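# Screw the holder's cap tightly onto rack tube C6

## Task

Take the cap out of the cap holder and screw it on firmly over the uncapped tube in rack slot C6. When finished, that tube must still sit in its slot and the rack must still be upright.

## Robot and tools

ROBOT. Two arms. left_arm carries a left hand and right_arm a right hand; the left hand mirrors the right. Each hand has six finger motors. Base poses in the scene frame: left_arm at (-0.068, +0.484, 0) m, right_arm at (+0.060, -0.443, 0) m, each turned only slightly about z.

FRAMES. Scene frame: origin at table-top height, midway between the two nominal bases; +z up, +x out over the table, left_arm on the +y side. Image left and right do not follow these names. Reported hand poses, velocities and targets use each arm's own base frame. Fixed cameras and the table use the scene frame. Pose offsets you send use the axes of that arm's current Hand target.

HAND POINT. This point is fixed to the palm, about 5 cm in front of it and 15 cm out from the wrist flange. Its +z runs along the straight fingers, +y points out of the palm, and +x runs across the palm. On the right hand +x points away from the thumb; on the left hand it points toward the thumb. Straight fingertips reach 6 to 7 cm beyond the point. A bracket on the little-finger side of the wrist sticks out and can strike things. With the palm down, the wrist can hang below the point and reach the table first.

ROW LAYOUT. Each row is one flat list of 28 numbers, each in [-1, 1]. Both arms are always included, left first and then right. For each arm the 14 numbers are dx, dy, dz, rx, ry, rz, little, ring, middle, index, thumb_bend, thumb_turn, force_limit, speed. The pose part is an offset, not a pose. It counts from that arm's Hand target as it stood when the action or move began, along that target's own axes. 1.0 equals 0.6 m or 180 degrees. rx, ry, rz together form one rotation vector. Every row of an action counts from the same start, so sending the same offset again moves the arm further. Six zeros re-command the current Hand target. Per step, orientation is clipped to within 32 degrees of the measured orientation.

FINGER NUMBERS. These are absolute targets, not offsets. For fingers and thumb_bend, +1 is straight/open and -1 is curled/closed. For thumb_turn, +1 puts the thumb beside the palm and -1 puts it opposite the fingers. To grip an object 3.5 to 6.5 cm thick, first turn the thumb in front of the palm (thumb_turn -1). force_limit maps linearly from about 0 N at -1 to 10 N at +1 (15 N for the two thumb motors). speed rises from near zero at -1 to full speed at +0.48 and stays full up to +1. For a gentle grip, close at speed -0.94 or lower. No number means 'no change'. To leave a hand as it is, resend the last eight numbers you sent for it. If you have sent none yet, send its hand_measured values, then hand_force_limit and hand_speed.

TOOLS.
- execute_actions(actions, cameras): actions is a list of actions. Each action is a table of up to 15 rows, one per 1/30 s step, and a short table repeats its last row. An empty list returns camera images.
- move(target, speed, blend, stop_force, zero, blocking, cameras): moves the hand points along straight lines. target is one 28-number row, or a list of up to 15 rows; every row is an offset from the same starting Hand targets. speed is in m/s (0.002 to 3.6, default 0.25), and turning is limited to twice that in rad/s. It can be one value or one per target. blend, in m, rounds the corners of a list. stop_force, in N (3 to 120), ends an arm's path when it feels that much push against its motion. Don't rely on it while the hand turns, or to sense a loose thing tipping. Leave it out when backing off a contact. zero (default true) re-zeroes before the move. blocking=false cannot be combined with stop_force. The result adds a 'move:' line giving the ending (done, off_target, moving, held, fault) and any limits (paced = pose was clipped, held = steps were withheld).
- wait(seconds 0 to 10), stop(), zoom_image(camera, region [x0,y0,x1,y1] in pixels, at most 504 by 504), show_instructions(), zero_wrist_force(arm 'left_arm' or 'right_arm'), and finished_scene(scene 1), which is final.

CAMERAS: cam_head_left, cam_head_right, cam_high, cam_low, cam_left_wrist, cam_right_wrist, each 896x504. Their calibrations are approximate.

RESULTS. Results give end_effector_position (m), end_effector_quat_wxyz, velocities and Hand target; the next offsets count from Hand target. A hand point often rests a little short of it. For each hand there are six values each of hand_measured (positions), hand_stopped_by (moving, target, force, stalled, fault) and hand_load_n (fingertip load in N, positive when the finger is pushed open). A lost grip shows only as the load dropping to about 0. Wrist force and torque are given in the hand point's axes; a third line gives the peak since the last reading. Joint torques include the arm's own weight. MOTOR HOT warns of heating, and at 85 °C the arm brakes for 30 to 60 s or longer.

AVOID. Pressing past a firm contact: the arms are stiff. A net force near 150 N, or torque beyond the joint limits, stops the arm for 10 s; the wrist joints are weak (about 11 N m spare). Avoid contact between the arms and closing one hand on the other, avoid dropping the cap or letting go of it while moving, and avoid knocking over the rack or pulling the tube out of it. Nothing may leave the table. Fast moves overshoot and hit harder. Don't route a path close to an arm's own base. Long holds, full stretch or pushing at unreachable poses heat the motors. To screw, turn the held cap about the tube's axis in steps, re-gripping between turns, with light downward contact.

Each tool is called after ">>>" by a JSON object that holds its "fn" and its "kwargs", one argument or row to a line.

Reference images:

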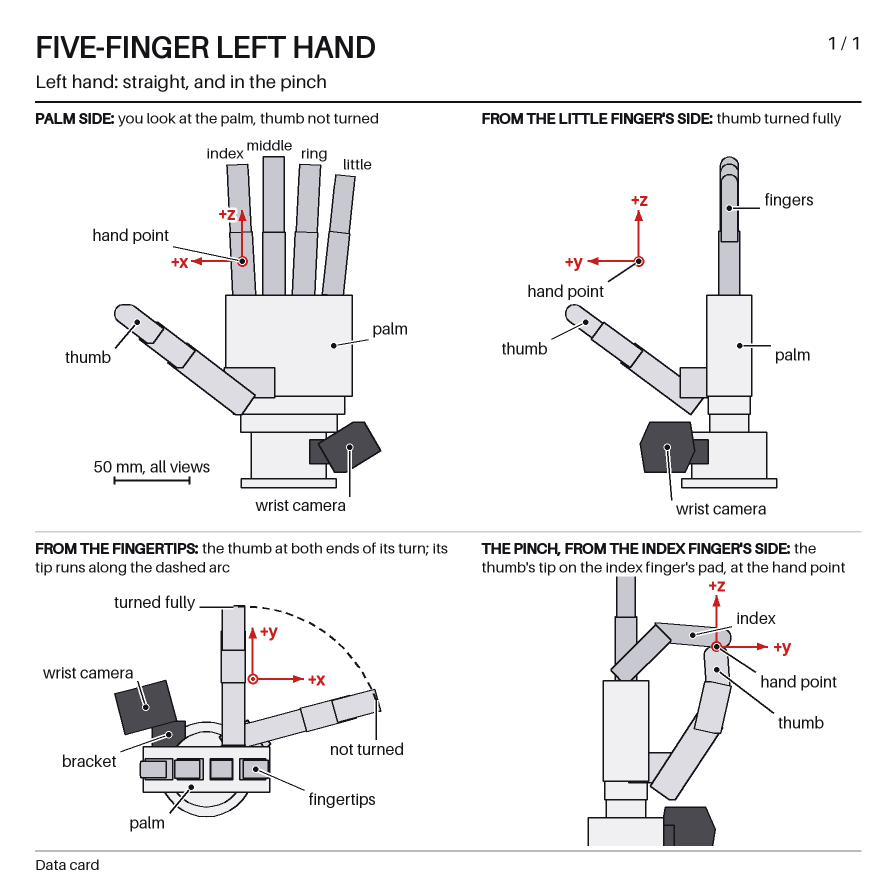

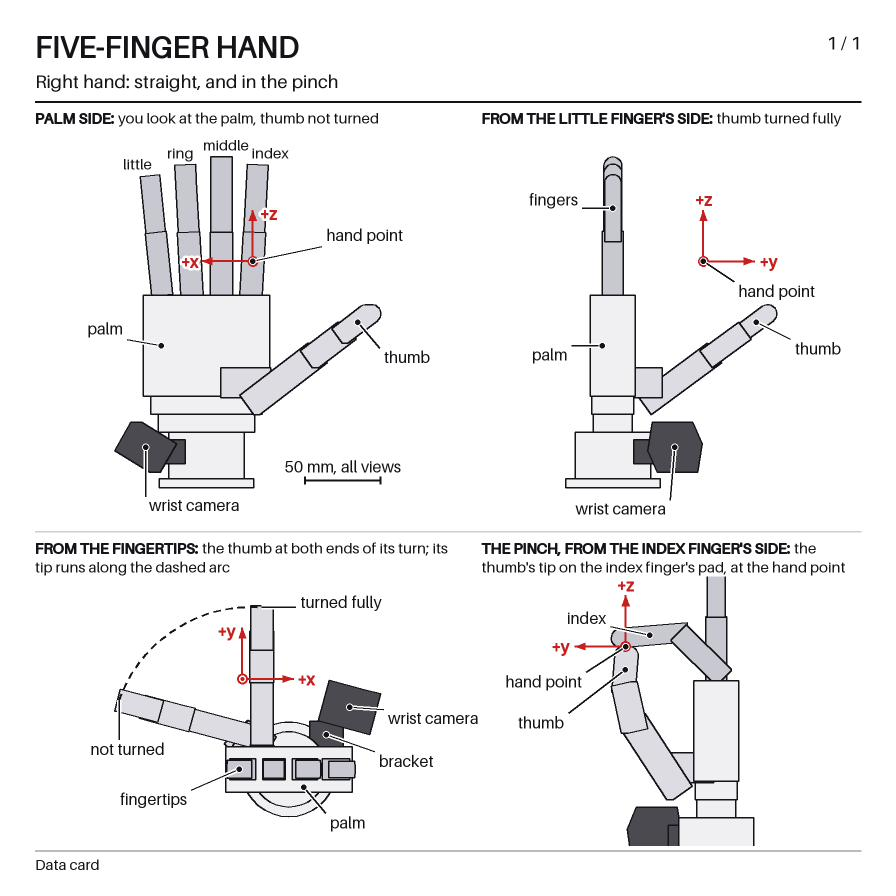

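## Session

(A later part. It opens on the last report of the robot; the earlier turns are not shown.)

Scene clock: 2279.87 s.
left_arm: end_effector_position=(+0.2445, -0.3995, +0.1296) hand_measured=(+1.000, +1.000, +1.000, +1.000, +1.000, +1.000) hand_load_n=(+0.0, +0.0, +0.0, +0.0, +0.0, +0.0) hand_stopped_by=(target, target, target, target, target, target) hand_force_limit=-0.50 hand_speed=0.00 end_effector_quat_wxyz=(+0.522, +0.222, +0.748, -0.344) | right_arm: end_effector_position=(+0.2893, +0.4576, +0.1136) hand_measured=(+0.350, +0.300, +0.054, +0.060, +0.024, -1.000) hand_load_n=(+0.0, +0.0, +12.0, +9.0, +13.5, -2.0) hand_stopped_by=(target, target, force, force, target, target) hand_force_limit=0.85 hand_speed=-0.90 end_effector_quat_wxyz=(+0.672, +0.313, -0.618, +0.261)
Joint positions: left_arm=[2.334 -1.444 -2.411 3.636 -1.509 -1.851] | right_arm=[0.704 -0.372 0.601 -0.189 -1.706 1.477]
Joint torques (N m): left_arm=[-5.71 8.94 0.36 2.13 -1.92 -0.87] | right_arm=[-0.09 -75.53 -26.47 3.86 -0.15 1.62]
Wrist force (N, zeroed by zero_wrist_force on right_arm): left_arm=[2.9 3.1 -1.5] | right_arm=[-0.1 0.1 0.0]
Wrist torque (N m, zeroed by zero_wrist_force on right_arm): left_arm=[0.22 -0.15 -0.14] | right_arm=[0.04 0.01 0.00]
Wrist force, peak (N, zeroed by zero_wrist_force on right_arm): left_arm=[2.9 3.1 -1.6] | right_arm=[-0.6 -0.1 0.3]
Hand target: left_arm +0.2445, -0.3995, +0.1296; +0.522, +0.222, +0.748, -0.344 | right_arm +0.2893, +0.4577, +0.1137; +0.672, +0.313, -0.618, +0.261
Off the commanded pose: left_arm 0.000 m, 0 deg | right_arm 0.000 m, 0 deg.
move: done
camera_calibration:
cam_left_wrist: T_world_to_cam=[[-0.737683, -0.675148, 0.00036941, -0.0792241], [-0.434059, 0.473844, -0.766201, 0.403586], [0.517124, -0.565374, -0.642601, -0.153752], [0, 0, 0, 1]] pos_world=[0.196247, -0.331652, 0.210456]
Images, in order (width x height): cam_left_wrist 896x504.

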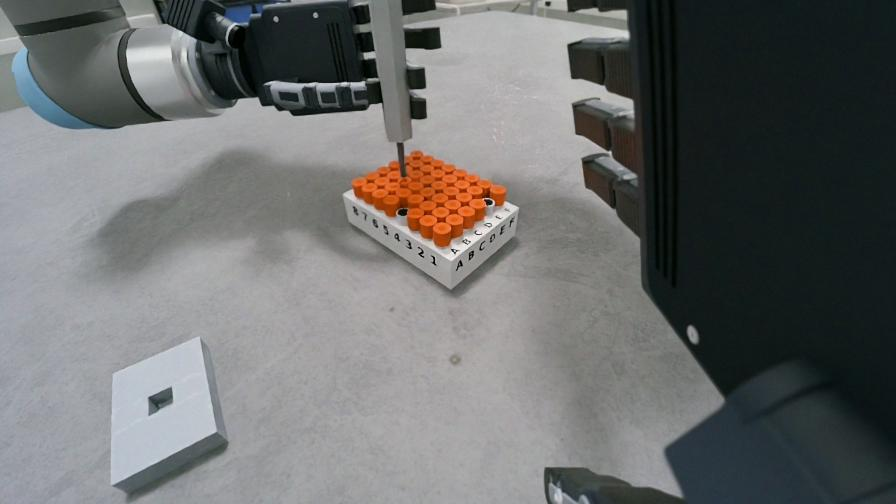

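>>> {"fn": "move", "kwargs": {
  "target": [
    [0,0,0,0,0,0,1,1,1,1,1,1,-0.5,0,-0.00317,-0.00205,0.00055,0,0,0,0.35,0.3,-0.2,-0.2,0.02,-1,0.85,-0.9],
    [0,0,0,0,0,0,1,1,1,1,1,1,-0.5,0,-0.01311,-0.00304,0.00015,0,0,0,0.35,0.3,-0.2,-0.2,0.02,-1,0.85,-0.9]
  ],
  "speed": [0.01, 0.006],
  "stop_force": 3,
  "cameras": ["cam_left_wrist"]
}}

>>> {"fn": "zoom_image", "kwargs": {
  "camera": "cam_left_wrist",
  "region": [376, 160, 426, 200]
}}

Scene clock: 2285.30 s.
left_arm: end_effector_position=(+0.2445, -0.3995, +0.1296) hand_measured=(+1.000, +1.000, +1.000, +1.000, +1.000, +1.000) hand_load_n=(+0.0, +0.0, +0.0, +0.0, +0.0, +0.0) hand_stopped_by=(target, target, target, target, target, target) hand_force_limit=-0.50 hand_speed=0.00 end_effector_quat_wxyz=(+0.522, +0.222, +0.748, -0.344) | right_arm: end_effector_position=(+0.2898, +0.4567, +0.1109) hand_measured=(+0.350, +0.300, +0.054, +0.060, +0.024, -1.000) hand_load_n=(+0.0, +0.0, +12.5, +9.0, +13.5, -2.5) hand_stopped_by=(target, target, force, force, target, target) hand_force_limit=0.85 hand_speed=-0.90 end_effector_quat_wxyz=(+0.672, +0.313, -0.618, +0.261)
Joint positions: left_arm=[2.334 -1.444 -2.411 3.636 -1.509 -1.851] | right_arm=[0.702 -0.371 0.606 -0.195 -1.707 1.477]
Joint torques (N m): left_arm=[-4.41 9.97 -0.21 2.24 -2.02 -1.01] | right_arm=[-8.38 -70.55 -25.97 3.1 -1.51 1.56]
Wrist force (N, zeroed by zero_wrist_force on right_arm): left_arm=[2.9 2.7 -1.5] | right_arm=[4.0 0.3 0.2]
Wrist torque (N m, zeroed by zero_wrist_force on right_arm): left_arm=[0.16 -0.15 -0.12] | right_arm=[0.04 0.01 0.05]
Wrist force, peak (N, zeroed by zero_wrist_force on right_arm): left_arm=[2.9 3.2 -1.7] | right_arm=[4.8 0.2 0.4]
Hand target: left_arm +0.2445, -0.3995, +0.1296; +0.522, +0.222, +0.748, -0.344 | right_arm +0.2898, +0.4567, +0.1109; +0.672, +0.313, -0.618, +0.261 (not the last commanded pose)
Off the commanded pose: left_arm 0.000 m, 0 deg | right_arm 0.005 m, 0 deg.
move: contact (right_arm); path passed 1 of 2 targets
camera_calibration:
cam_left_wrist: T_world_to_cam=[[-0.737683, -0.675148, 0.00036941, -0.0792241], [-0.434059, 0.473844, -0.766201, 0.403586], [0.517124, -0.565374, -0.642601, -0.153752], [0, 0, 0, 1]] pos_world=[0.196247, -0.331652, 0.210456]
Images, in order (width x height): cam_left_wrist 896x504.

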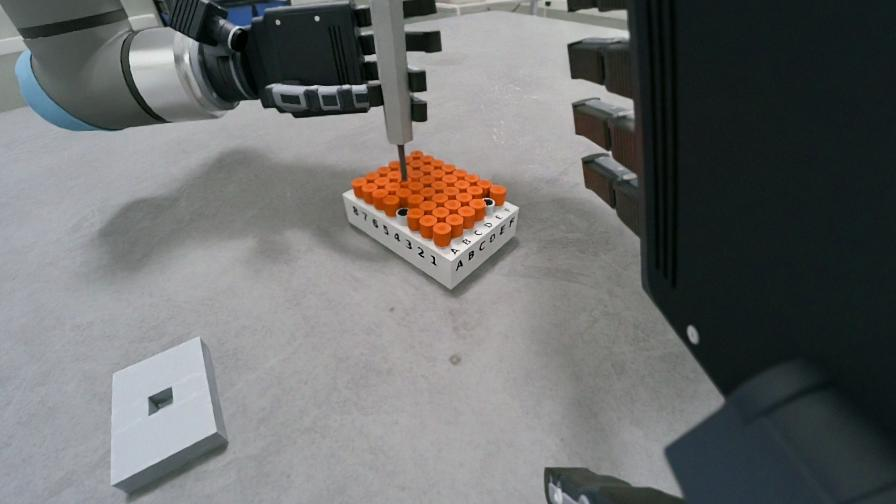

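Scaled by 10.080.

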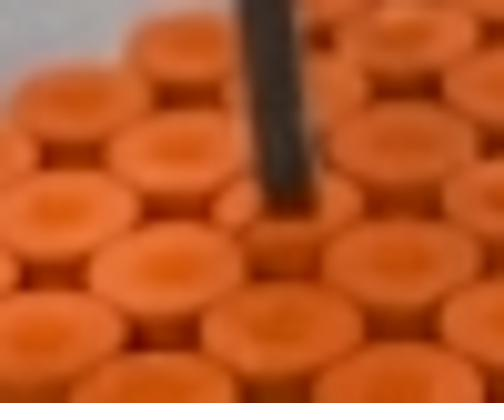

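>>> {"fn": "move", "kwargs": {
  "target": [0,0,0,0,0,0,1,1,1,1,1,1,-0.5,0,0.00153,0.0014,0.00018,0,0,0,0.35,0.3,-0.2,-0.2,0.02,-1,0.85,-0.9],
  "speed": 0.02,
  "cameras": []
}}

>>> {"fn": "move", "kwargs": {
  "target": [0,0,0,0,0,0,1,1,1,1,1,1,-0.5,0,-0.01325,-0.00131,-0.00054,0,0,0,0.35,0.3,-0.2,-0.2,0.02,-1,0.85,-0.9],
  "speed": 0.006,
  "stop_force": 3,
  "cameras": ["cam_left_wrist"]
}}

>>> {"fn": "zoom_image", "kwargs": {
  "camera": "cam_left_wrist",
  "region": [376, 160, 426, 200]
}}

Scene clock: 2288.73 s.
left_arm: end_effector_position=(+0.2445, -0.3995, +0.1296) hand_measured=(+1.000, +1.000, +1.000, +1.000, +1.000, +1.000) hand_load_n=(+0.0, +0.0, +0.0, +0.0, +0.0, +0.0) hand_stopped_by=(target, target, target, target, target, target) hand_force_limit=-0.50 hand_speed=0.00 end_effector_quat_wxyz=(+0.522, +0.222, +0.748, -0.344) | right_arm: end_effector_position=(+0.2892, +0.4571, +0.1119) hand_measured=(+0.350, +0.300, +0.054, +0.060, +0.024, -1.000) hand_load_n=(+0.0, +0.0, +12.0, +8.5, +13.5, -1.5) hand_stopped_by=(target, target, force, force, target, target) hand_force_limit=0.85 hand_speed=-0.90 end_effector_quat_wxyz=(+0.672, +0.313, -0.618, +0.261)
Joint positions: left_arm=[2.334 -1.444 -2.411 3.636 -1.509 -1.851] | right_arm=[0.703 -0.372 0.606 -0.193 -1.706 1.477]
Joint torques (N m): left_arm=[-5.6 9.65 -0.11 2.4 -2.07 -0.9] | right_arm=[7.13 -77.08 -28.12 3.95 1.51 -0.2]
Wrist force (N, zeroed by zero_wrist_force on right_arm): left_arm=[3.0 2.8 -1.4] | right_arm=[-0.3 0.0 0.4]
Wrist torque (N m, zeroed by zero_wrist_force on right_arm): left_arm=[0.16 -0.15 -0.12] | right_arm=[0.02 -0.03 0.01]
Wrist force, peak (N, zeroed by zero_wrist_force on right_arm): left_arm=[3.1 3.0 -1.6] | right_arm=[4.0 0.3 0.4]
Hand target: left_arm +0.2445, -0.3995, +0.1296; +0.522, +0.222, +0.748, -0.344 | right_arm +0.2892, +0.4571, +0.1119; +0.672, +0.313, -0.618, +0.261
Off the commanded pose: left_arm 0.000 m, 0 deg | right_arm 0.000 m, 0 deg.
move: done
No camera images: "cameras" was empty.

Scene clock: 2290.07 s.
left_arm: end_effector_position=(+0.2445, -0.3995, +0.1296) hand_measured=(+1.000, +1.000, +1.000, +1.000, +1.000, +1.000) hand_load_n=(-0.5, +0.0, +0.0, +0.0, +0.0, +0.0) hand_stopped_by=(target, target, target, target, target, target) hand_force_limit=-0.50 hand_speed=0.00 end_effector_quat_wxyz=(+0.522, +0.222, +0.748, -0.344) | right_arm: end_effector_position=(+0.2893, +0.4572, +0.1109) hand_measured=(+0.350, +0.300, +0.054, +0.060, +0.024, -1.000) hand_load_n=(+0.0, +0.0, +12.5, +8.5, +13.5, -3.0) hand_stopped_by=(target, target, force, force, target, target) hand_force_limit=0.85 hand_speed=-0.90 end_effector_quat_wxyz=(+0.672, +0.313, -0.618, +0.261)
Joint positions: left_arm=[2.334 -1.444 -2.411 3.636 -1.509 -1.851] | right_arm=[0.703 -0.371 0.607 -0.195 -1.706 1.477]
Joint torques (N m): left_arm=[-5.23 9.88 0.01 2.25 -1.89 -0.87] | right_arm=[8.59 -72.38 -27.06 2.82 1.31 -1.1]
Wrist force (N, zeroed by zero_wrist_force on right_arm): left_arm=[3.1 3.1 -1.5] | right_arm=[4.2 0.5 0.8]
Wrist torque (N m, zeroed by zero_wrist_force on right_arm): left_arm=[0.23 -0.18 -0.13] | right_arm=[0.02 0.02 0.03]
Wrist force, peak (N, zeroed by zero_wrist_force on right_arm): left_arm=[3.1 3.1 -1.5] | right_arm=[6.4 0.7 0.6]
Hand target: left_arm +0.2445, -0.3995, +0.1296; +0.522, +0.222, +0.748, -0.344 | right_arm +0.2893, +0.4572, +0.1109; +0.672, +0.313, -0.618, +0.261 (not the last commanded pose)
Off the commanded pose: left_arm 0.000 m, 0 deg | right_arm 0.007 m, 0 deg.
move: contact (right_arm)
camera_calibration:
cam_left_wrist: T_world_to_cam=[[-0.737683, -0.675148, 0.00036941, -0.0792241], [-0.434059, 0.473844, -0.766201, 0.403586], [0.517124, -0.565374, -0.642601, -0.153752], [0, 0, 0, 1]] pos_world=[0.196247, -0.331652, 0.210456]
Images, in order (width x height): cam_left_wrist 896x504.

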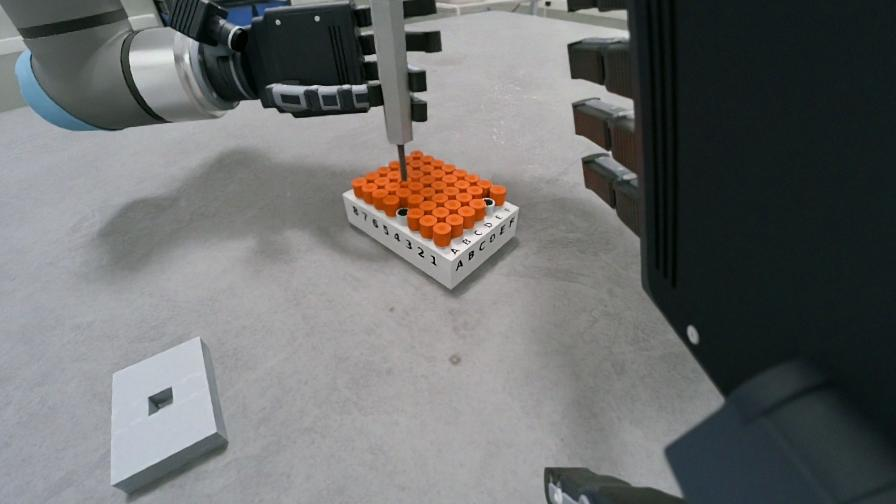

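Scaled by 10.080.

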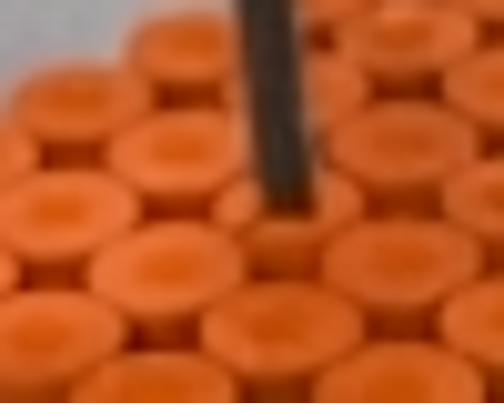

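>>> {"fn": "move", "kwargs": {
  "target": [
    [0,0,0,0,0,0,1,1,1,1,1,1,-0.5,0,0.00199,0.0002,0.00008,0,0,0,0.35,0.3,-0.2,-0.2,0.02,-1,0.85,-0.9],
    [0,0,0,0,0,0,1,1,1,1,1,1,-0.5,0,0.00262,-0.00561,-0.0014,-0.08283,-0.00817,-0.00336,0.35,0.3,-0.2,-0.2,0.02,-1,0.85,-0.9],
    [0,0,0,0,0,0,1,1,1,1,1,1,-0.5,0,0.00316,-0.01116,-0.00124,-0.16567,-0.01635,-0.00672,0.35,0.3,-0.2,-0.2,0.02,-1,0.85,-0.9]
  ],
  "speed": [0.02, 0.1, 0.1],
  "blend": 0.001,
  "cameras": ["cam_left_wrist"]
}}

>>> {"fn": "zoom_image", "kwargs": {
  "camera": "cam_left_wrist",
  "region": [376, 160, 426, 200]
}}

Scene clock: 2297.40 s.
left_arm: end_effector_position=(+0.2445, -0.3995, +0.1296) hand_measured=(+1.000, +1.000, +1.000, +1.000, +1.000, +1.000) hand_load_n=(+0.0, +0.0, +0.0, +0.0, +0.0, +0.0) hand_stopped_by=(target, target, target, target, target, target) hand_force_limit=-0.50 hand_speed=0.00 end_effector_quat_wxyz=(+0.522, +0.222, +0.748, -0.344) | right_arm: end_effector_position=(+0.2949, +0.4531, +0.1123) hand_measured=(+0.350, +0.300, +0.054, +0.060, +0.024, -1.000) hand_load_n=(+0.0, +0.0, +12.0, +8.5, +13.5, -2.0) hand_stopped_by=(target, target, force, force, target, target) hand_force_limit=0.85 hand_speed=-0.90 end_effector_quat_wxyz=(+0.717, +0.143, -0.678, +0.078) end_effector_velocity=(+0.000, +0.000, +0.000) end_effector_angular_velocity=(-0.001, +0.002, +0.006)
Joint positions: left_arm=[2.334 -1.444 -2.411 3.636 -1.509 -1.851] | right_arm=[0.521 -0.558 0.981 -0.383 -1.365 1.463]
Joint velocities: left_arm=[within noise] | right_arm=[0.002 0.002 -0.004 0.005 -0.004 0]
Joint torques (N m): left_arm=[-5.32 11.14 -0.83 2.35 -2.21 -0.86] | right_arm=[8.4 -31.19 -27.13 4.64 -1.56 -0.6]
Wrist force (N, zeroed by zero_wrist_force on right_arm): left_arm=[3.0 3.0 -1.5] | right_arm=[-0.2 0.0 0.5]
Wrist torque (N m, zeroed by zero_wrist_force on right_arm): left_arm=[0.20 -0.17 -0.12] | right_arm=[-0.01 -0.03 0.05]
Wrist force, peak (N, zeroed by zero_wrist_force on right_arm): left_arm=[3.1 3.0 -1.6] | right_arm=[4.9 0.8 0.6]
Hand target: left_arm +0.2445, -0.3995, +0.1296; +0.522, +0.222, +0.748, -0.344 | right_arm +0.2949, +0.4532, +0.1121; +0.717, +0.143, -0.678, +0.078
Off the commanded pose: left_arm 0.000 m, 0 deg | right_arm 0.000 m, 0 deg.
move: done; blend cut to 0.0006 m at target 1
camera_calibration:
cam_left_wrist: T_world_to_cam=[[-0.737683, -0.675148, 0.00036941, -0.0792241], [-0.434059, 0.473844, -0.766201, 0.403586], [0.517124, -0.565374, -0.642601, -0.153752], [0, 0, 0, 1]] pos_world=[0.196247, -0.331652, 0.210456]
Images, in order (width x height): cam_left_wrist 896x504.

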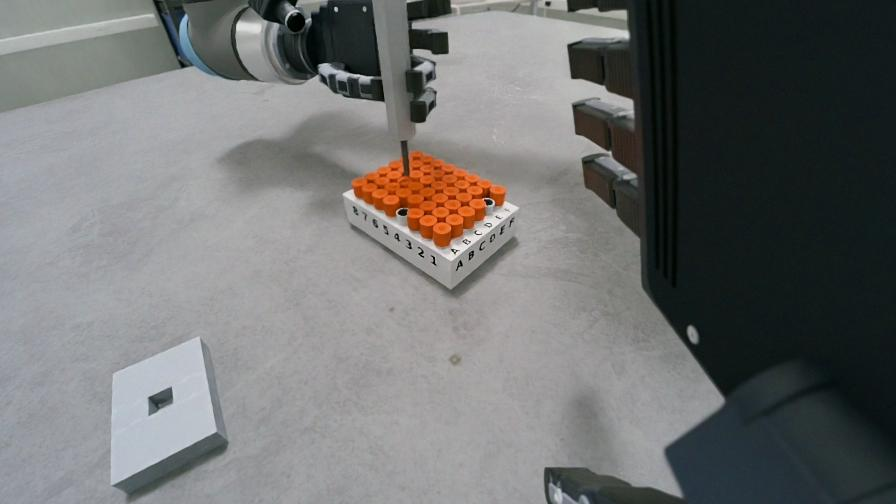

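Scaled by 10.080.

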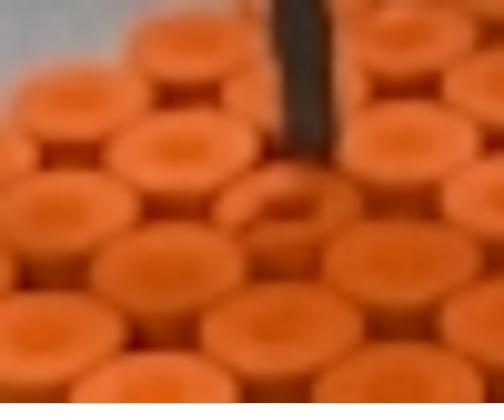

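>>> {"fn": "move", "kwargs": {
  "target": [0,0,0,0,0,0,1,1,1,1,1,1,-0.5,0,-0.00214,0.00439,0.00054,0,0,0,0.35,0.3,-0.2,-0.2,0.02,-1,0.85,-0.9],
  "speed": 0.02,
  "cameras": ["cam_left_wrist"]
}}

>>> {"fn": "zoom_image", "kwargs": {
  "camera": "cam_left_wrist",
  "region": [376, 160, 426, 200]
}}

>>> {"fn": "zoom_image", "kwargs": {
  "camera": "cam_left_wrist",
  "region": [330, 0, 470, 180]
}}

Scene clock: 2305.50 s.
left_arm: end_effector_position=(+0.2445, -0.3995, +0.1296) hand_measured=(+1.000, +1.000, +1.000, +1.000, +1.000, +1.000) hand_load_n=(+0.0, +0.0, +0.0, +0.0, +0.0, +0.0) hand_stopped_by=(target, target, target, target, target, target) hand_force_limit=-0.50 hand_speed=0.00 end_effector_quat_wxyz=(+0.522, +0.222, +0.748, -0.344) | right_arm: end_effector_position=(+0.2936, +0.4557, +0.1111) hand_measured=(+0.350, +0.300, +0.054, +0.060, +0.024, -1.000) hand_load_n=(+0.0, +0.0, +12.0, +8.5, +13.5, -2.0) hand_stopped_by=(target, target, force, force, target, target) hand_force_limit=0.85 hand_speed=-0.90 end_effector_quat_wxyz=(+0.717, +0.143, -0.678, +0.078)
Joint positions: left_arm=[2.334 -1.444 -2.411 3.636 -1.509 -1.851] | right_arm=[0.525 -0.555 0.977 -0.382 -1.361 1.463]
Joint torques (N m): left_arm=[-5.54 9.48 0.81 2.18 -2.17 -0.97] | right_arm=[2.75 -34.14 -20.71 4.33 0.84 -1.5]
Wrist force (N, zeroed by zero_wrist_force on right_arm): left_arm=[3.0 2.8 -1.7] | right_arm=[-0.1 0.2 0.3]
Wrist torque (N m, zeroed by zero_wrist_force on right_arm): left_arm=[0.19 -0.18 -0.12] | right_arm=[0.03 -0.02 0.07]
Wrist force, peak (N, zeroed by zero_wrist_force on right_arm): left_arm=[2.9 3.1 -1.5] | right_arm=[-0.6 -0.2 0.6]
Hand target: left_arm +0.2445, -0.3995, +0.1296; +0.522, +0.222, +0.748, -0.344 | right_arm +0.2937, +0.4557, +0.1111; +0.717, +0.143, -0.678, +0.078
Off the commanded pose: left_arm 0.000 m, 0 deg | right_arm 0.000 m, 0 deg.
move: done
camera_calibration:
cam_left_wrist: T_world_to_cam=[[-0.737683, -0.675148, 0.00036941, -0.0792241], [-0.434059, 0.473844, -0.766201, 0.403586], [0.517124, -0.565374, -0.642601, -0.153752], [0, 0, 0, 1]] pos_world=[0.196247, -0.331652, 0.210456]
Images, in order (width x height): cam_left_wrist 896x504.

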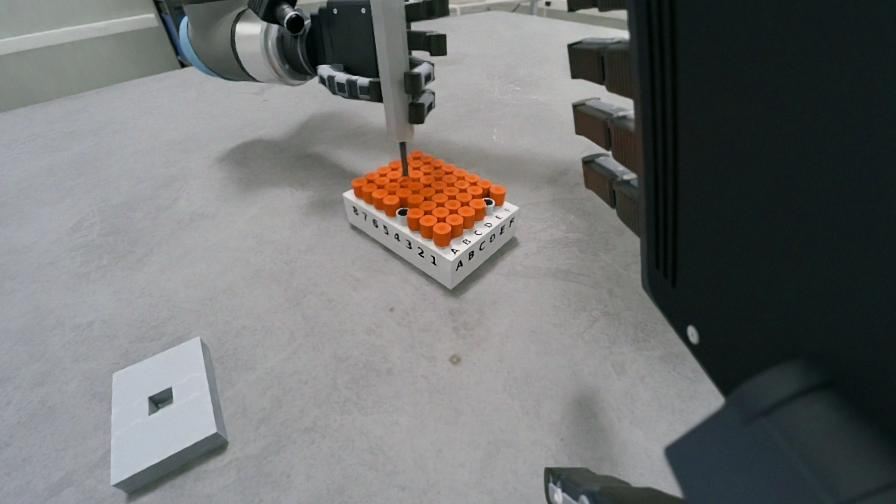

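Scaled by 10.080.

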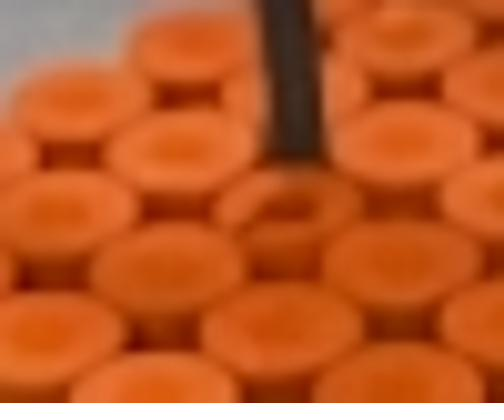

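Scaled by 2.800.

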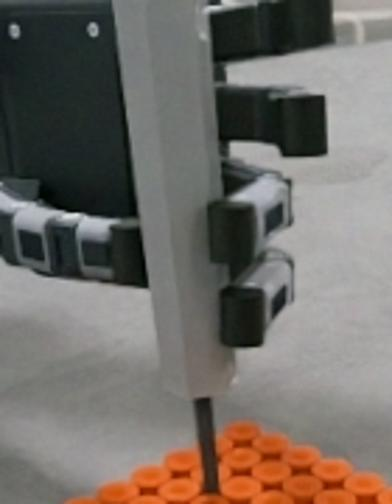

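>>> {"fn": "move", "kwargs": {
  "target": [0,0,0,0,0,0,1,1,1,1,1,1,-0.5,0,-0.00995,-0.00099,-0.0004,0,0,0,0.35,0.3,-0.2,-0.2,0.02,-1,0.85,-0.9],
  "speed": 0.008,
  "stop_force": 3,
  "cameras": ["cam_left_wrist"]
}}

>>> {"fn": "zoom_image", "kwargs": {
  "camera": "cam_left_wrist",
  "region": [376, 160, 426, 200]
}}

Scene clock: 2310.20 s.
left_arm: end_effector_position=(+0.2445, -0.3995, +0.1296) hand_measured=(+1.000, +1.000, +1.000, +1.000, +1.000, +1.000) hand_load_n=(+0.0, +0.0, +0.0, +0.0, +0.0, +0.0) hand_stopped_by=(target, target, target, target, target, target) hand_force_limit=-0.50 hand_speed=0.00 end_effector_quat_wxyz=(+0.522, +0.222, +0.748, -0.344) | right_arm: end_effector_position=(+0.2937, +0.4557, +0.1108) hand_measured=(+0.350, +0.300, +0.054, +0.060, +0.024, -1.000) hand_load_n=(+0.0, +0.0, +12.5, +8.5, +13.5, -2.5) hand_stopped_by=(target, target, force, force, target, target) hand_force_limit=0.85 hand_speed=-0.90 end_effector_quat_wxyz=(+0.717, +0.143, -0.678, +0.078)
Joint positions: left_arm=[2.334 -1.444 -2.411 3.636 -1.509 -1.851] | right_arm=[0.525 -0.554 0.977 -0.383 -1.361 1.463]
Joint torques (N m): left_arm=[-4.61 11.11 -0.4 2.54 -2 -0.95] | right_arm=[-9.36 -69.78 -25.79 3.59 -0.58 1.32]
Wrist force (N, zeroed by zero_wrist_force on right_arm): left_arm=[2.7 2.8 -1.6] | right_arm=[2.7 -0.1 0.3]
Wrist torque (N m, zeroed by zero_wrist_force on right_arm): left_arm=[0.19 -0.12 -0.13] | right_arm=[-0.01 -0.01 0.14]
Wrist force, peak (N, zeroed by zero_wrist_force on right_arm): left_arm=[3.1 3.1 -1.6] | right_arm=[5.2 0.0 0.6]
Hand target: left_arm +0.2445, -0.3995, +0.1296; +0.522, +0.222, +0.748, -0.344 | right_arm +0.2937, +0.4557, +0.1108; +0.717, +0.143, -0.678, +0.078 (not the last commanded pose)
Off the commanded pose: left_arm 0.000 m, 0 deg | right_arm 0.006 m, 0 deg.
move: contact (right_arm)
camera_calibration:
cam_left_wrist: T_world_to_cam=[[-0.737683, -0.675148, 0.00036941, -0.0792241], [-0.434059, 0.473844, -0.766201, 0.403586], [0.517124, -0.565374, -0.642601, -0.153752], [0, 0, 0, 1]] pos_world=[0.196247, -0.331652, 0.210456]
Images, in order (width x height): cam_left_wrist 896x504.

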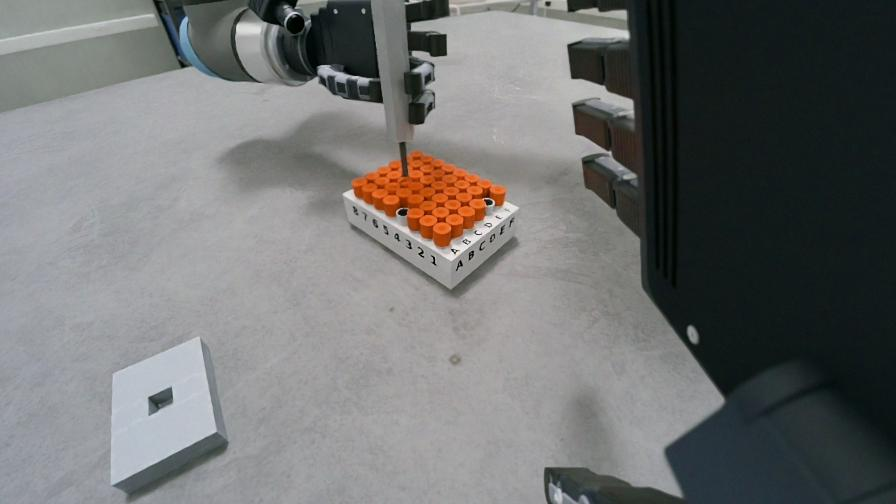

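Scaled by 10.080.

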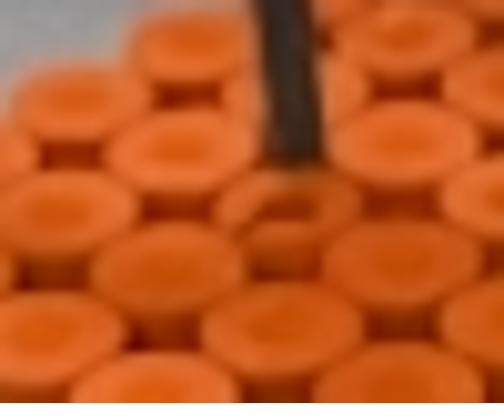

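>>> {"fn": "move", "kwargs": {
  "target": [0.0562,-0.1918,0.008,0,0,0,1,1,1,1,1,1,-0.5,0,0.00331,0.00033,0.00013,0,0,0,0.35,0.3,-0.2,-0.2,0.02,-1,0.85,-0.9],
  "speed": 0.2,
  "cameras": ["cam_left_wrist"]
}}

Scene clock: 2328.63 s.
left_arm: end_effector_position=(+0.1559, -0.4805, +0.1297) hand_measured=(+1.000, +1.000, +1.000, +1.000, +1.000, +1.000) hand_load_n=(+0.0, +0.0, +0.0, +0.0, +0.5, +0.0) hand_stopped_by=(target, target, target, target, target, target) hand_force_limit=-0.50 hand_speed=0.00 end_effector_quat_wxyz=(+0.522, +0.222, +0.748, -0.344) end_effector_velocity=(+0.000, +0.000, +0.000) end_effector_angular_velocity=(+0.000, -0.001, +0.003) | right_arm: end_effector_position=(+0.2937, +0.4557, +0.1128) hand_measured=(+0.350, +0.300, +0.054, +0.060, +0.024, -1.000) hand_load_n=(+0.5, +0.0, +12.0, +9.0, +13.5, -2.0) hand_stopped_by=(target, target, force, force, target, target) hand_force_limit=0.85 hand_speed=-0.90 end_effector_quat_wxyz=(+0.717, +0.143, -0.678, +0.078)
Joint positions: left_arm=[1.885 -1.655 -2.208 3.627 -1.947 -1.953] | right_arm=[0.525 -0.557 0.976 -0.379 -1.361 1.463]
Joint velocities: left_arm=[-0.002 0 0 0 -0.005 0] | right_arm=[within noise]
Joint torques (N m): left_arm=[-5.46 19.62 12.72 2.49 -2.04 -0.43] | right_arm=[-6.81 -68.3 -25.08 2.64 1.25 1.3]
Wrist force (N, zeroed by zero_wrist_force on right_arm): left_arm=[2.8 3.1 -1.5] | right_arm=[-0.3 0.0 0.3]
Wrist torque (N m, zeroed by zero_wrist_force on right_arm): left_arm=[0.21 -0.12 -0.14] | right_arm=[-0.01 -0.01 0.11]
Wrist force, peak (N, zeroed by zero_wrist_force on right_arm): left_arm=[1.5 6.8 -1.1] | right_arm=[2.9 0.1 0.6]
Hand target: left_arm +0.1559, -0.4805, +0.1297; +0.522, +0.222, +0.748, -0.344 | right_arm +0.2937, +0.4557, +0.1128; +0.717, +0.143, -0.678, +0.078
Off the commanded pose: left_arm 0.000 m, 0 deg | right_arm 0.000 m, 0 deg.
move: done
camera_calibration:
cam_left_wrist: T_world_to_cam=[[-0.73788, -0.674932, 0.000249239, -0.199136], [-0.433851, 0.474031, -0.766204, 0.403566], [0.517017, -0.565474, -0.642598, -0.153762], [0, 0, 0, 1]] pos_world=[0.107647, -0.412654, 0.210456]
Images, in order (width x height): cam_left_wrist 896x504.

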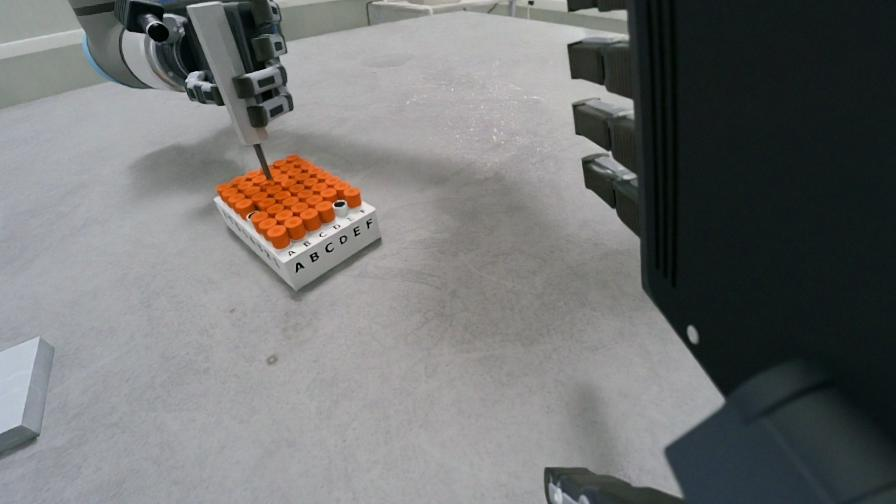

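>>> {"fn": "zoom_image", "kwargs": {
  "camera": "cam_left_wrist",
  "region": [240, 150, 290, 190]
}}

>>> {"fn": "zoom_image", "kwargs": {
  "camera": "cam_left_wrist",
  "region": [200, 130, 340, 230]
}}

Scaled by 10.080.

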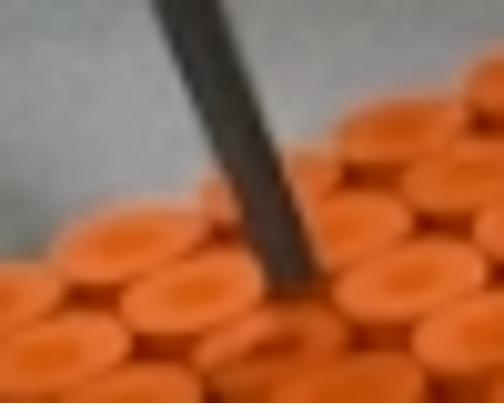

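Scaled by 3.600.

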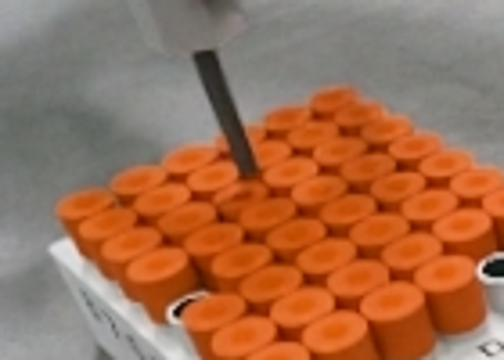

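>>> {"fn": "move", "kwargs": {
  "target": [
    [0,0,0,0,0,0,1,1,1,1,1,1,-0.5,0,0.00497,0.0005,0.0002,0,0,0,0.35,0.3,-0.2,-0.2,0.02,-1,0.85,-0.9],
    [-0.0562,0.1918,-0.008,0,0,0,1,1,1,1,1,1,-0.5,0,0.00358,0.01214,0.00601,0,0,0,0.35,0.3,-0.2,-0.2,0.02,-1,0.85,-0.9]
  ],
  "speed": [0.03, 0.2],
  "cameras": ["cam_left_wrist"]
}}

>>> {"fn": "zoom_image", "kwargs": {
  "camera": "cam_left_wrist",
  "region": [376, 130, 426, 200]
}}

>>> {"fn": "zoom_image", "kwargs": {
  "camera": "cam_left_wrist",
  "region": [330, 0, 470, 180]
}}

Scene clock: 2353.30 s.
left_arm: end_effector_position=(+0.2445, -0.3995, +0.1296) hand_measured=(+1.000, +1.000, +1.000, +1.000, +1.000, +1.000) hand_load_n=(+0.0, +0.5, +0.0, +0.0, +0.0, +0.0) hand_stopped_by=(target, target, target, target, target, target) hand_force_limit=-0.50 hand_speed=0.00 end_effector_quat_wxyz=(+0.522, +0.222, +0.748, -0.344) end_effector_velocity=(+0.000, +0.000, -0.001) end_effector_angular_velocity=(+0.002, +0.000, -0.004) | right_arm: end_effector_position=(+0.2881, +0.4613, +0.1158) hand_measured=(+0.350, +0.300, +0.054, +0.060, +0.024, -1.000) hand_load_n=(+0.0, +0.0, +12.0, +9.0, +13.5, -2.0) hand_stopped_by=(target, target, force, force, target, target) hand_force_limit=0.85 hand_speed=-0.90 end_effector_quat_wxyz=(+0.717, +0.143, -0.678, +0.078)
Joint positions: left_arm=[2.334 -1.444 -2.411 3.635 -1.509 -1.851] | right_arm=[0.536 -0.561 0.978 -0.376 -1.351 1.463]
Joint velocities: left_arm=[0.001 -0.001 -0.001 0 0.005 0.002] | right_arm=[within noise]
Joint torques (N m): left_arm=[5.19 6.42 30.56 2.67 1.87 1.04] | right_arm=[-8.12 -70.82 -9.18 0.03 -1.82 -0.96]
Wrist force (N, zeroed by zero_wrist_force on right_arm): left_arm=[3.0 2.8 -1.5] | right_arm=[-0.3 0.0 0.3]
Wrist torque (N m, zeroed by zero_wrist_force on right_arm): left_arm=[0.18 -0.16 -0.21] | right_arm=[0.00 0.00 0.10]
Wrist force, peak (N, zeroed by zero_wrist_force on right_arm): left_arm=[2.0 5.5 -1.4] | right_arm=[-0.6 0.4 0.9]
Hand target: left_arm +0.2445, -0.3995, +0.1296; +0.522, +0.222, +0.748, -0.344 | right_arm +0.2882, +0.4613, +0.1158; +0.717, +0.143, -0.678, +0.078
Off the commanded pose: left_arm 0.000 m, 0 deg | right_arm 0.000 m, 0 deg.
move: done
camera_calibration:
cam_left_wrist: T_world_to_cam=[[-0.737583, -0.675256, 0.000435897, -0.0792931], [-0.434231, 0.473816, -0.766122, 0.403593], [0.517122, -0.565268, -0.642695, -0.153697], [0, 0, 0, 1]] pos_world=[0.196247, -0.331652, 0.210455]
Images, in order (width x height): cam_left_wrist 896x504.

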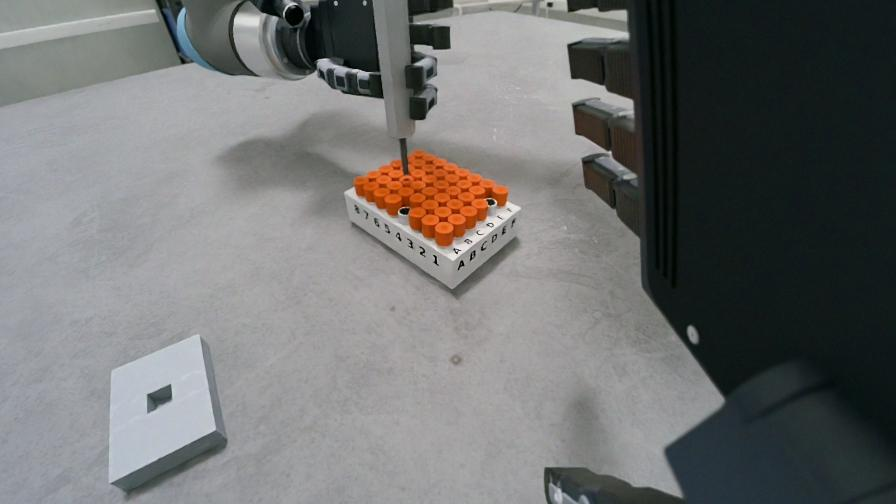

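Scaled by 7.200.

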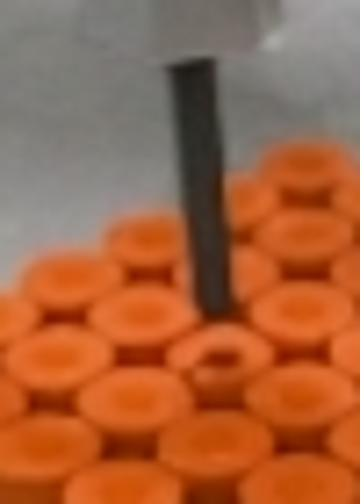

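Scaled by 2.800.

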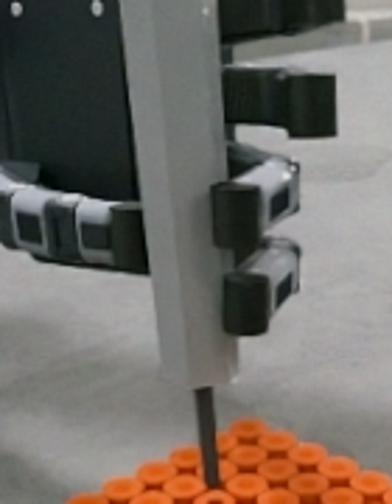

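>>> {"fn": "move", "kwargs": {
  "target": [
    [0,0,0,0,0,0,1,1,1,1,1,1,-0.5,0,-0.00362,0.00188,0.00170,0,0,0,0.35,0.3,-0.2,-0.2,0.02,-1,0.85,-0.9],
    [0,0,0,0,0,0,1,1,1,1,1,1,-0.5,0,-0.01690,0.00088,0.00130,0,0,0,0.35,0.3,-0.2,-0.2,0.02,-1,0.85,-0.9]
  ],
  "speed": [0.02, 0.007],
  "stop_force": 3,
  "cameras": ["cam_left_wrist"]
}}

>>> {"fn": "zoom_image", "kwargs": {
  "camera": "cam_left_wrist",
  "region": [376, 130, 426, 200]
}}

Scene clock: 2358.80 s.
left_arm: end_effector_position=(+0.2445, -0.3995, +0.1296) hand_measured=(+1.000, +1.000, +1.000, +1.000, +1.000, +1.000) hand_load_n=(+0.0, +0.0, +0.0, +0.0, +0.0, +0.0) hand_stopped_by=(target, target, target, target, target, target) hand_force_limit=-0.50 hand_speed=0.00 end_effector_quat_wxyz=(+0.522, +0.222, +0.748, -0.344) | right_arm: end_effector_position=(+0.2867, +0.4623, +0.1101) hand_measured=(+0.350, +0.300, +0.054, +0.060, +0.024, -1.000) hand_load_n=(+0.0, +0.0, +12.0, +9.5, +13.5, -2.0) hand_stopped_by=(target, target, force, force, target, target) hand_force_limit=0.85 hand_speed=-0.90 end_effector_quat_wxyz=(+0.717, +0.143, -0.678, +0.078)
Joint positions: left_arm=[2.334 -1.444 -2.411 3.636 -1.509 -1.851] | right_arm=[0.538 -0.556 0.983 -0.386 -1.348 1.463]
Joint torques (N m): left_arm=[1.28 1.33 30.87 2.47 1.81 1.27] | right_arm=[6.69 -65.89 -24.1 2.83 -1.36 -1.17]
Wrist force (N, zeroed by zero_wrist_force on right_arm): left_arm=[2.9 2.9 -1.6] | right_arm=[4.3 -0.3 1.1]
Wrist torque (N m, zeroed by zero_wrist_force on right_arm): left_arm=[0.19 -0.15 -0.21] | right_arm=[-0.04 0.05 0.16]
Wrist force, peak (N, zeroed by zero_wrist_force on right_arm): left_arm=[3.0 3.1 -1.8] | right_arm=[5.4 -0.2 1.1]
Hand target: left_arm +0.2445, -0.3995, +0.1296; +0.522, +0.222, +0.748, -0.344 | right_arm +0.2867, +0.4623, +0.1101; +0.717, +0.143, -0.678, +0.078 (not the last commanded pose)
Off the commanded pose: left_arm 0.000 m, 0 deg | right_arm 0.004 m, 0 deg.
move: contact (right_arm); path passed 1 of 2 targets
camera_calibration:
cam_left_wrist: T_world_to_cam=[[-0.737683, -0.675148, 0.00036941, -0.0792241], [-0.434059, 0.473844, -0.766201, 0.403586], [0.517124, -0.565374, -0.642601, -0.153752], [0, 0, 0, 1]] pos_world=[0.196247, -0.331652, 0.210456]
Images, in order (width x height): cam_left_wrist 896x504.

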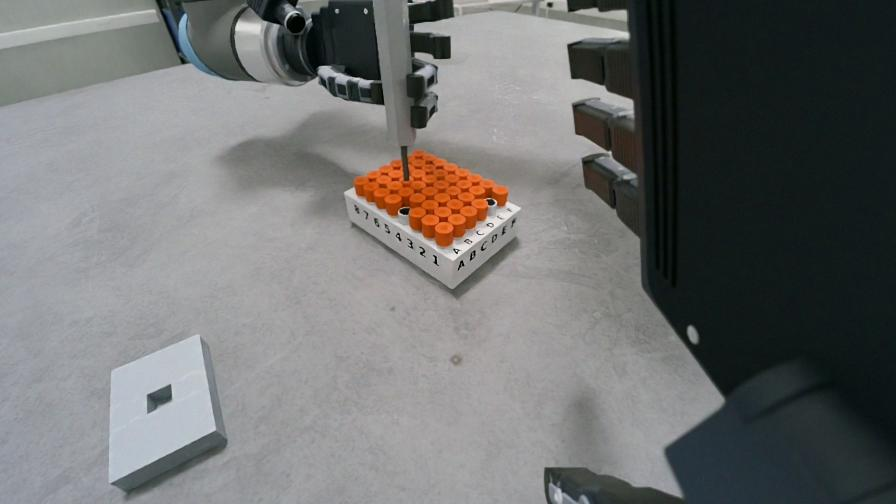

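Scaled by 7.200.

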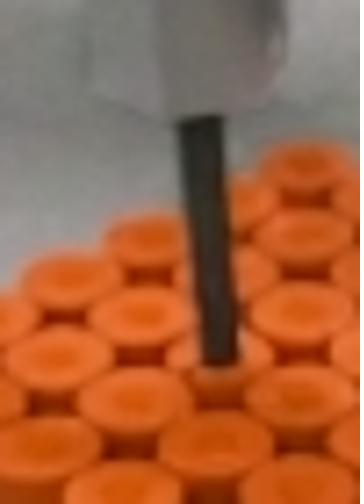

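>>> {"fn": "zoom_image", "kwargs": {
  "camera": "cam_left_wrist",
  "region": [394, 165, 419, 190]
}}

Scaled by 20.160.

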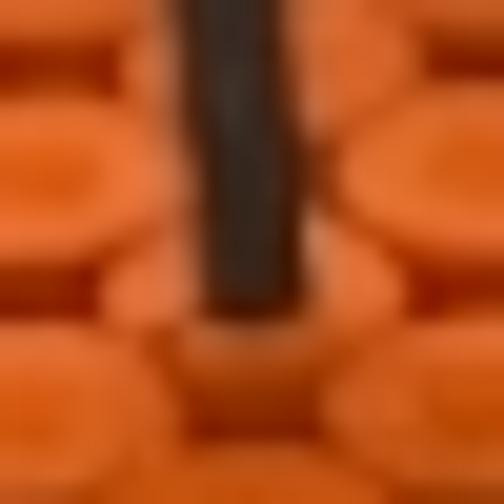

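>>> {"fn": "move", "kwargs": {
  "target": [
    [0,0,0,0,0,0,1,1,1,1,1,1,-0.5,0,-0.00026,-0.00224,-0.00049,-0.04144,-0.00414,-0.00165,0.35,0.3,-0.2,-0.2,0.02,-1,0.85,-0.9],
    [0,0,0,0,0,0,1,1,1,1,1,1,-0.5,0,-0.00054,-0.00447,-0.00057,-0.08288,-0.00828,-0.00331,0.35,0.3,-0.2,-0.2,0.02,-1,0.85,-0.9]
  ],
  "speed": 0.06,
  "blend": 0.001,
  "cameras": ["cam_left_wrist"]
}}

>>> {"fn": "zoom_image", "kwargs": {
  "camera": "cam_left_wrist",
  "region": [376, 130, 426, 200]
}}

Scene clock: 2370.60 s.
left_arm: end_effector_position=(+0.2445, -0.3995, +0.1296) hand_measured=(+1.000, +1.000, +1.000, +1.000, +1.000, +1.000) hand_load_n=(+0.0, +0.0, +0.0, +0.0, +0.0, +0.0) hand_stopped_by=(target, target, target, target, target, target) hand_force_limit=-0.50 hand_speed=0.00 end_effector_quat_wxyz=(+0.522, +0.222, +0.748, -0.344) | right_arm: end_effector_position=(+0.2879, +0.4598, +0.1096) hand_measured=(+0.350, +0.300, +0.054, +0.060, +0.024, -1.000) hand_load_n=(+0.0, +0.0, +13.5, +8.5, +12.0, -3.0) hand_stopped_by=(target, target, force, force, target, target) hand_force_limit=0.85 hand_speed=-0.90 end_effector_quat_wxyz=(+0.721, +0.053, -0.691, -0.017)
Joint positions: left_arm=[2.334 -1.444 -2.411 3.636 -1.509 -1.851] | right_arm=[0.451 -0.667 1.205 -0.496 -1.174 1.455]
Joint torques (N m): left_arm=[4.56 0 25.78 2.18 1.89 1.11] | right_arm=[9.21 -29.05 -25.52 3.27 -1.74 -0.2]
Wrist force (N, zeroed by zero_wrist_force on right_arm): left_arm=[2.9 2.9 -1.2] | right_arm=[3.5 0.5 0.2]
Wrist torque (N m, zeroed by zero_wrist_force on right_arm): left_arm=[0.17 -0.14 -0.21] | right_arm=[0.00 0.00 0.13]
Wrist force, peak (N, zeroed by zero_wrist_force on right_arm): left_arm=[3.2 3.0 -1.6] | right_arm=[6.0 -0.4 -2.6]
Hand target: left_arm +0.2445, -0.3995, +0.1296; +0.522, +0.222, +0.748, -0.344 | right_arm +0.2878, +0.4599, +0.1095; +0.721, +0.053, -0.691, -0.017
Off the commanded pose: left_arm 0.000 m, 0 deg | right_arm 0.000 m, 0 deg.
move: done
camera_calibration:
cam_left_wrist: T_world_to_cam=[[-0.737683, -0.675148, 0.00036941, -0.0792241], [-0.434059, 0.473844, -0.766201, 0.403586], [0.517124, -0.565374, -0.642601, -0.153752], [0, 0, 0, 1]] pos_world=[0.196247, -0.331652, 0.210456]
Images, in order (width x height): cam_left_wrist 896x504.

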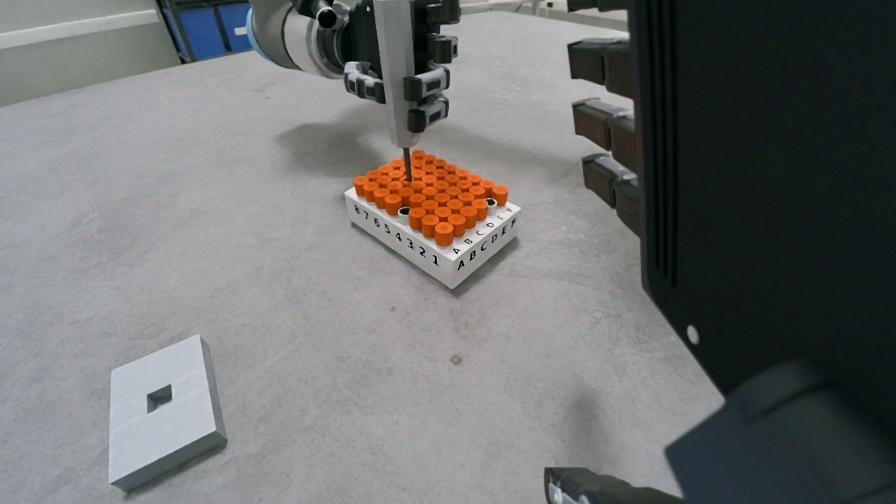

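Scaled by 7.200.

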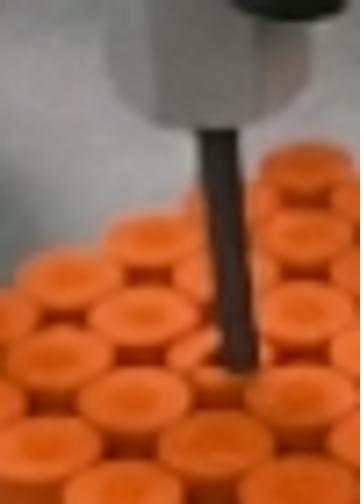

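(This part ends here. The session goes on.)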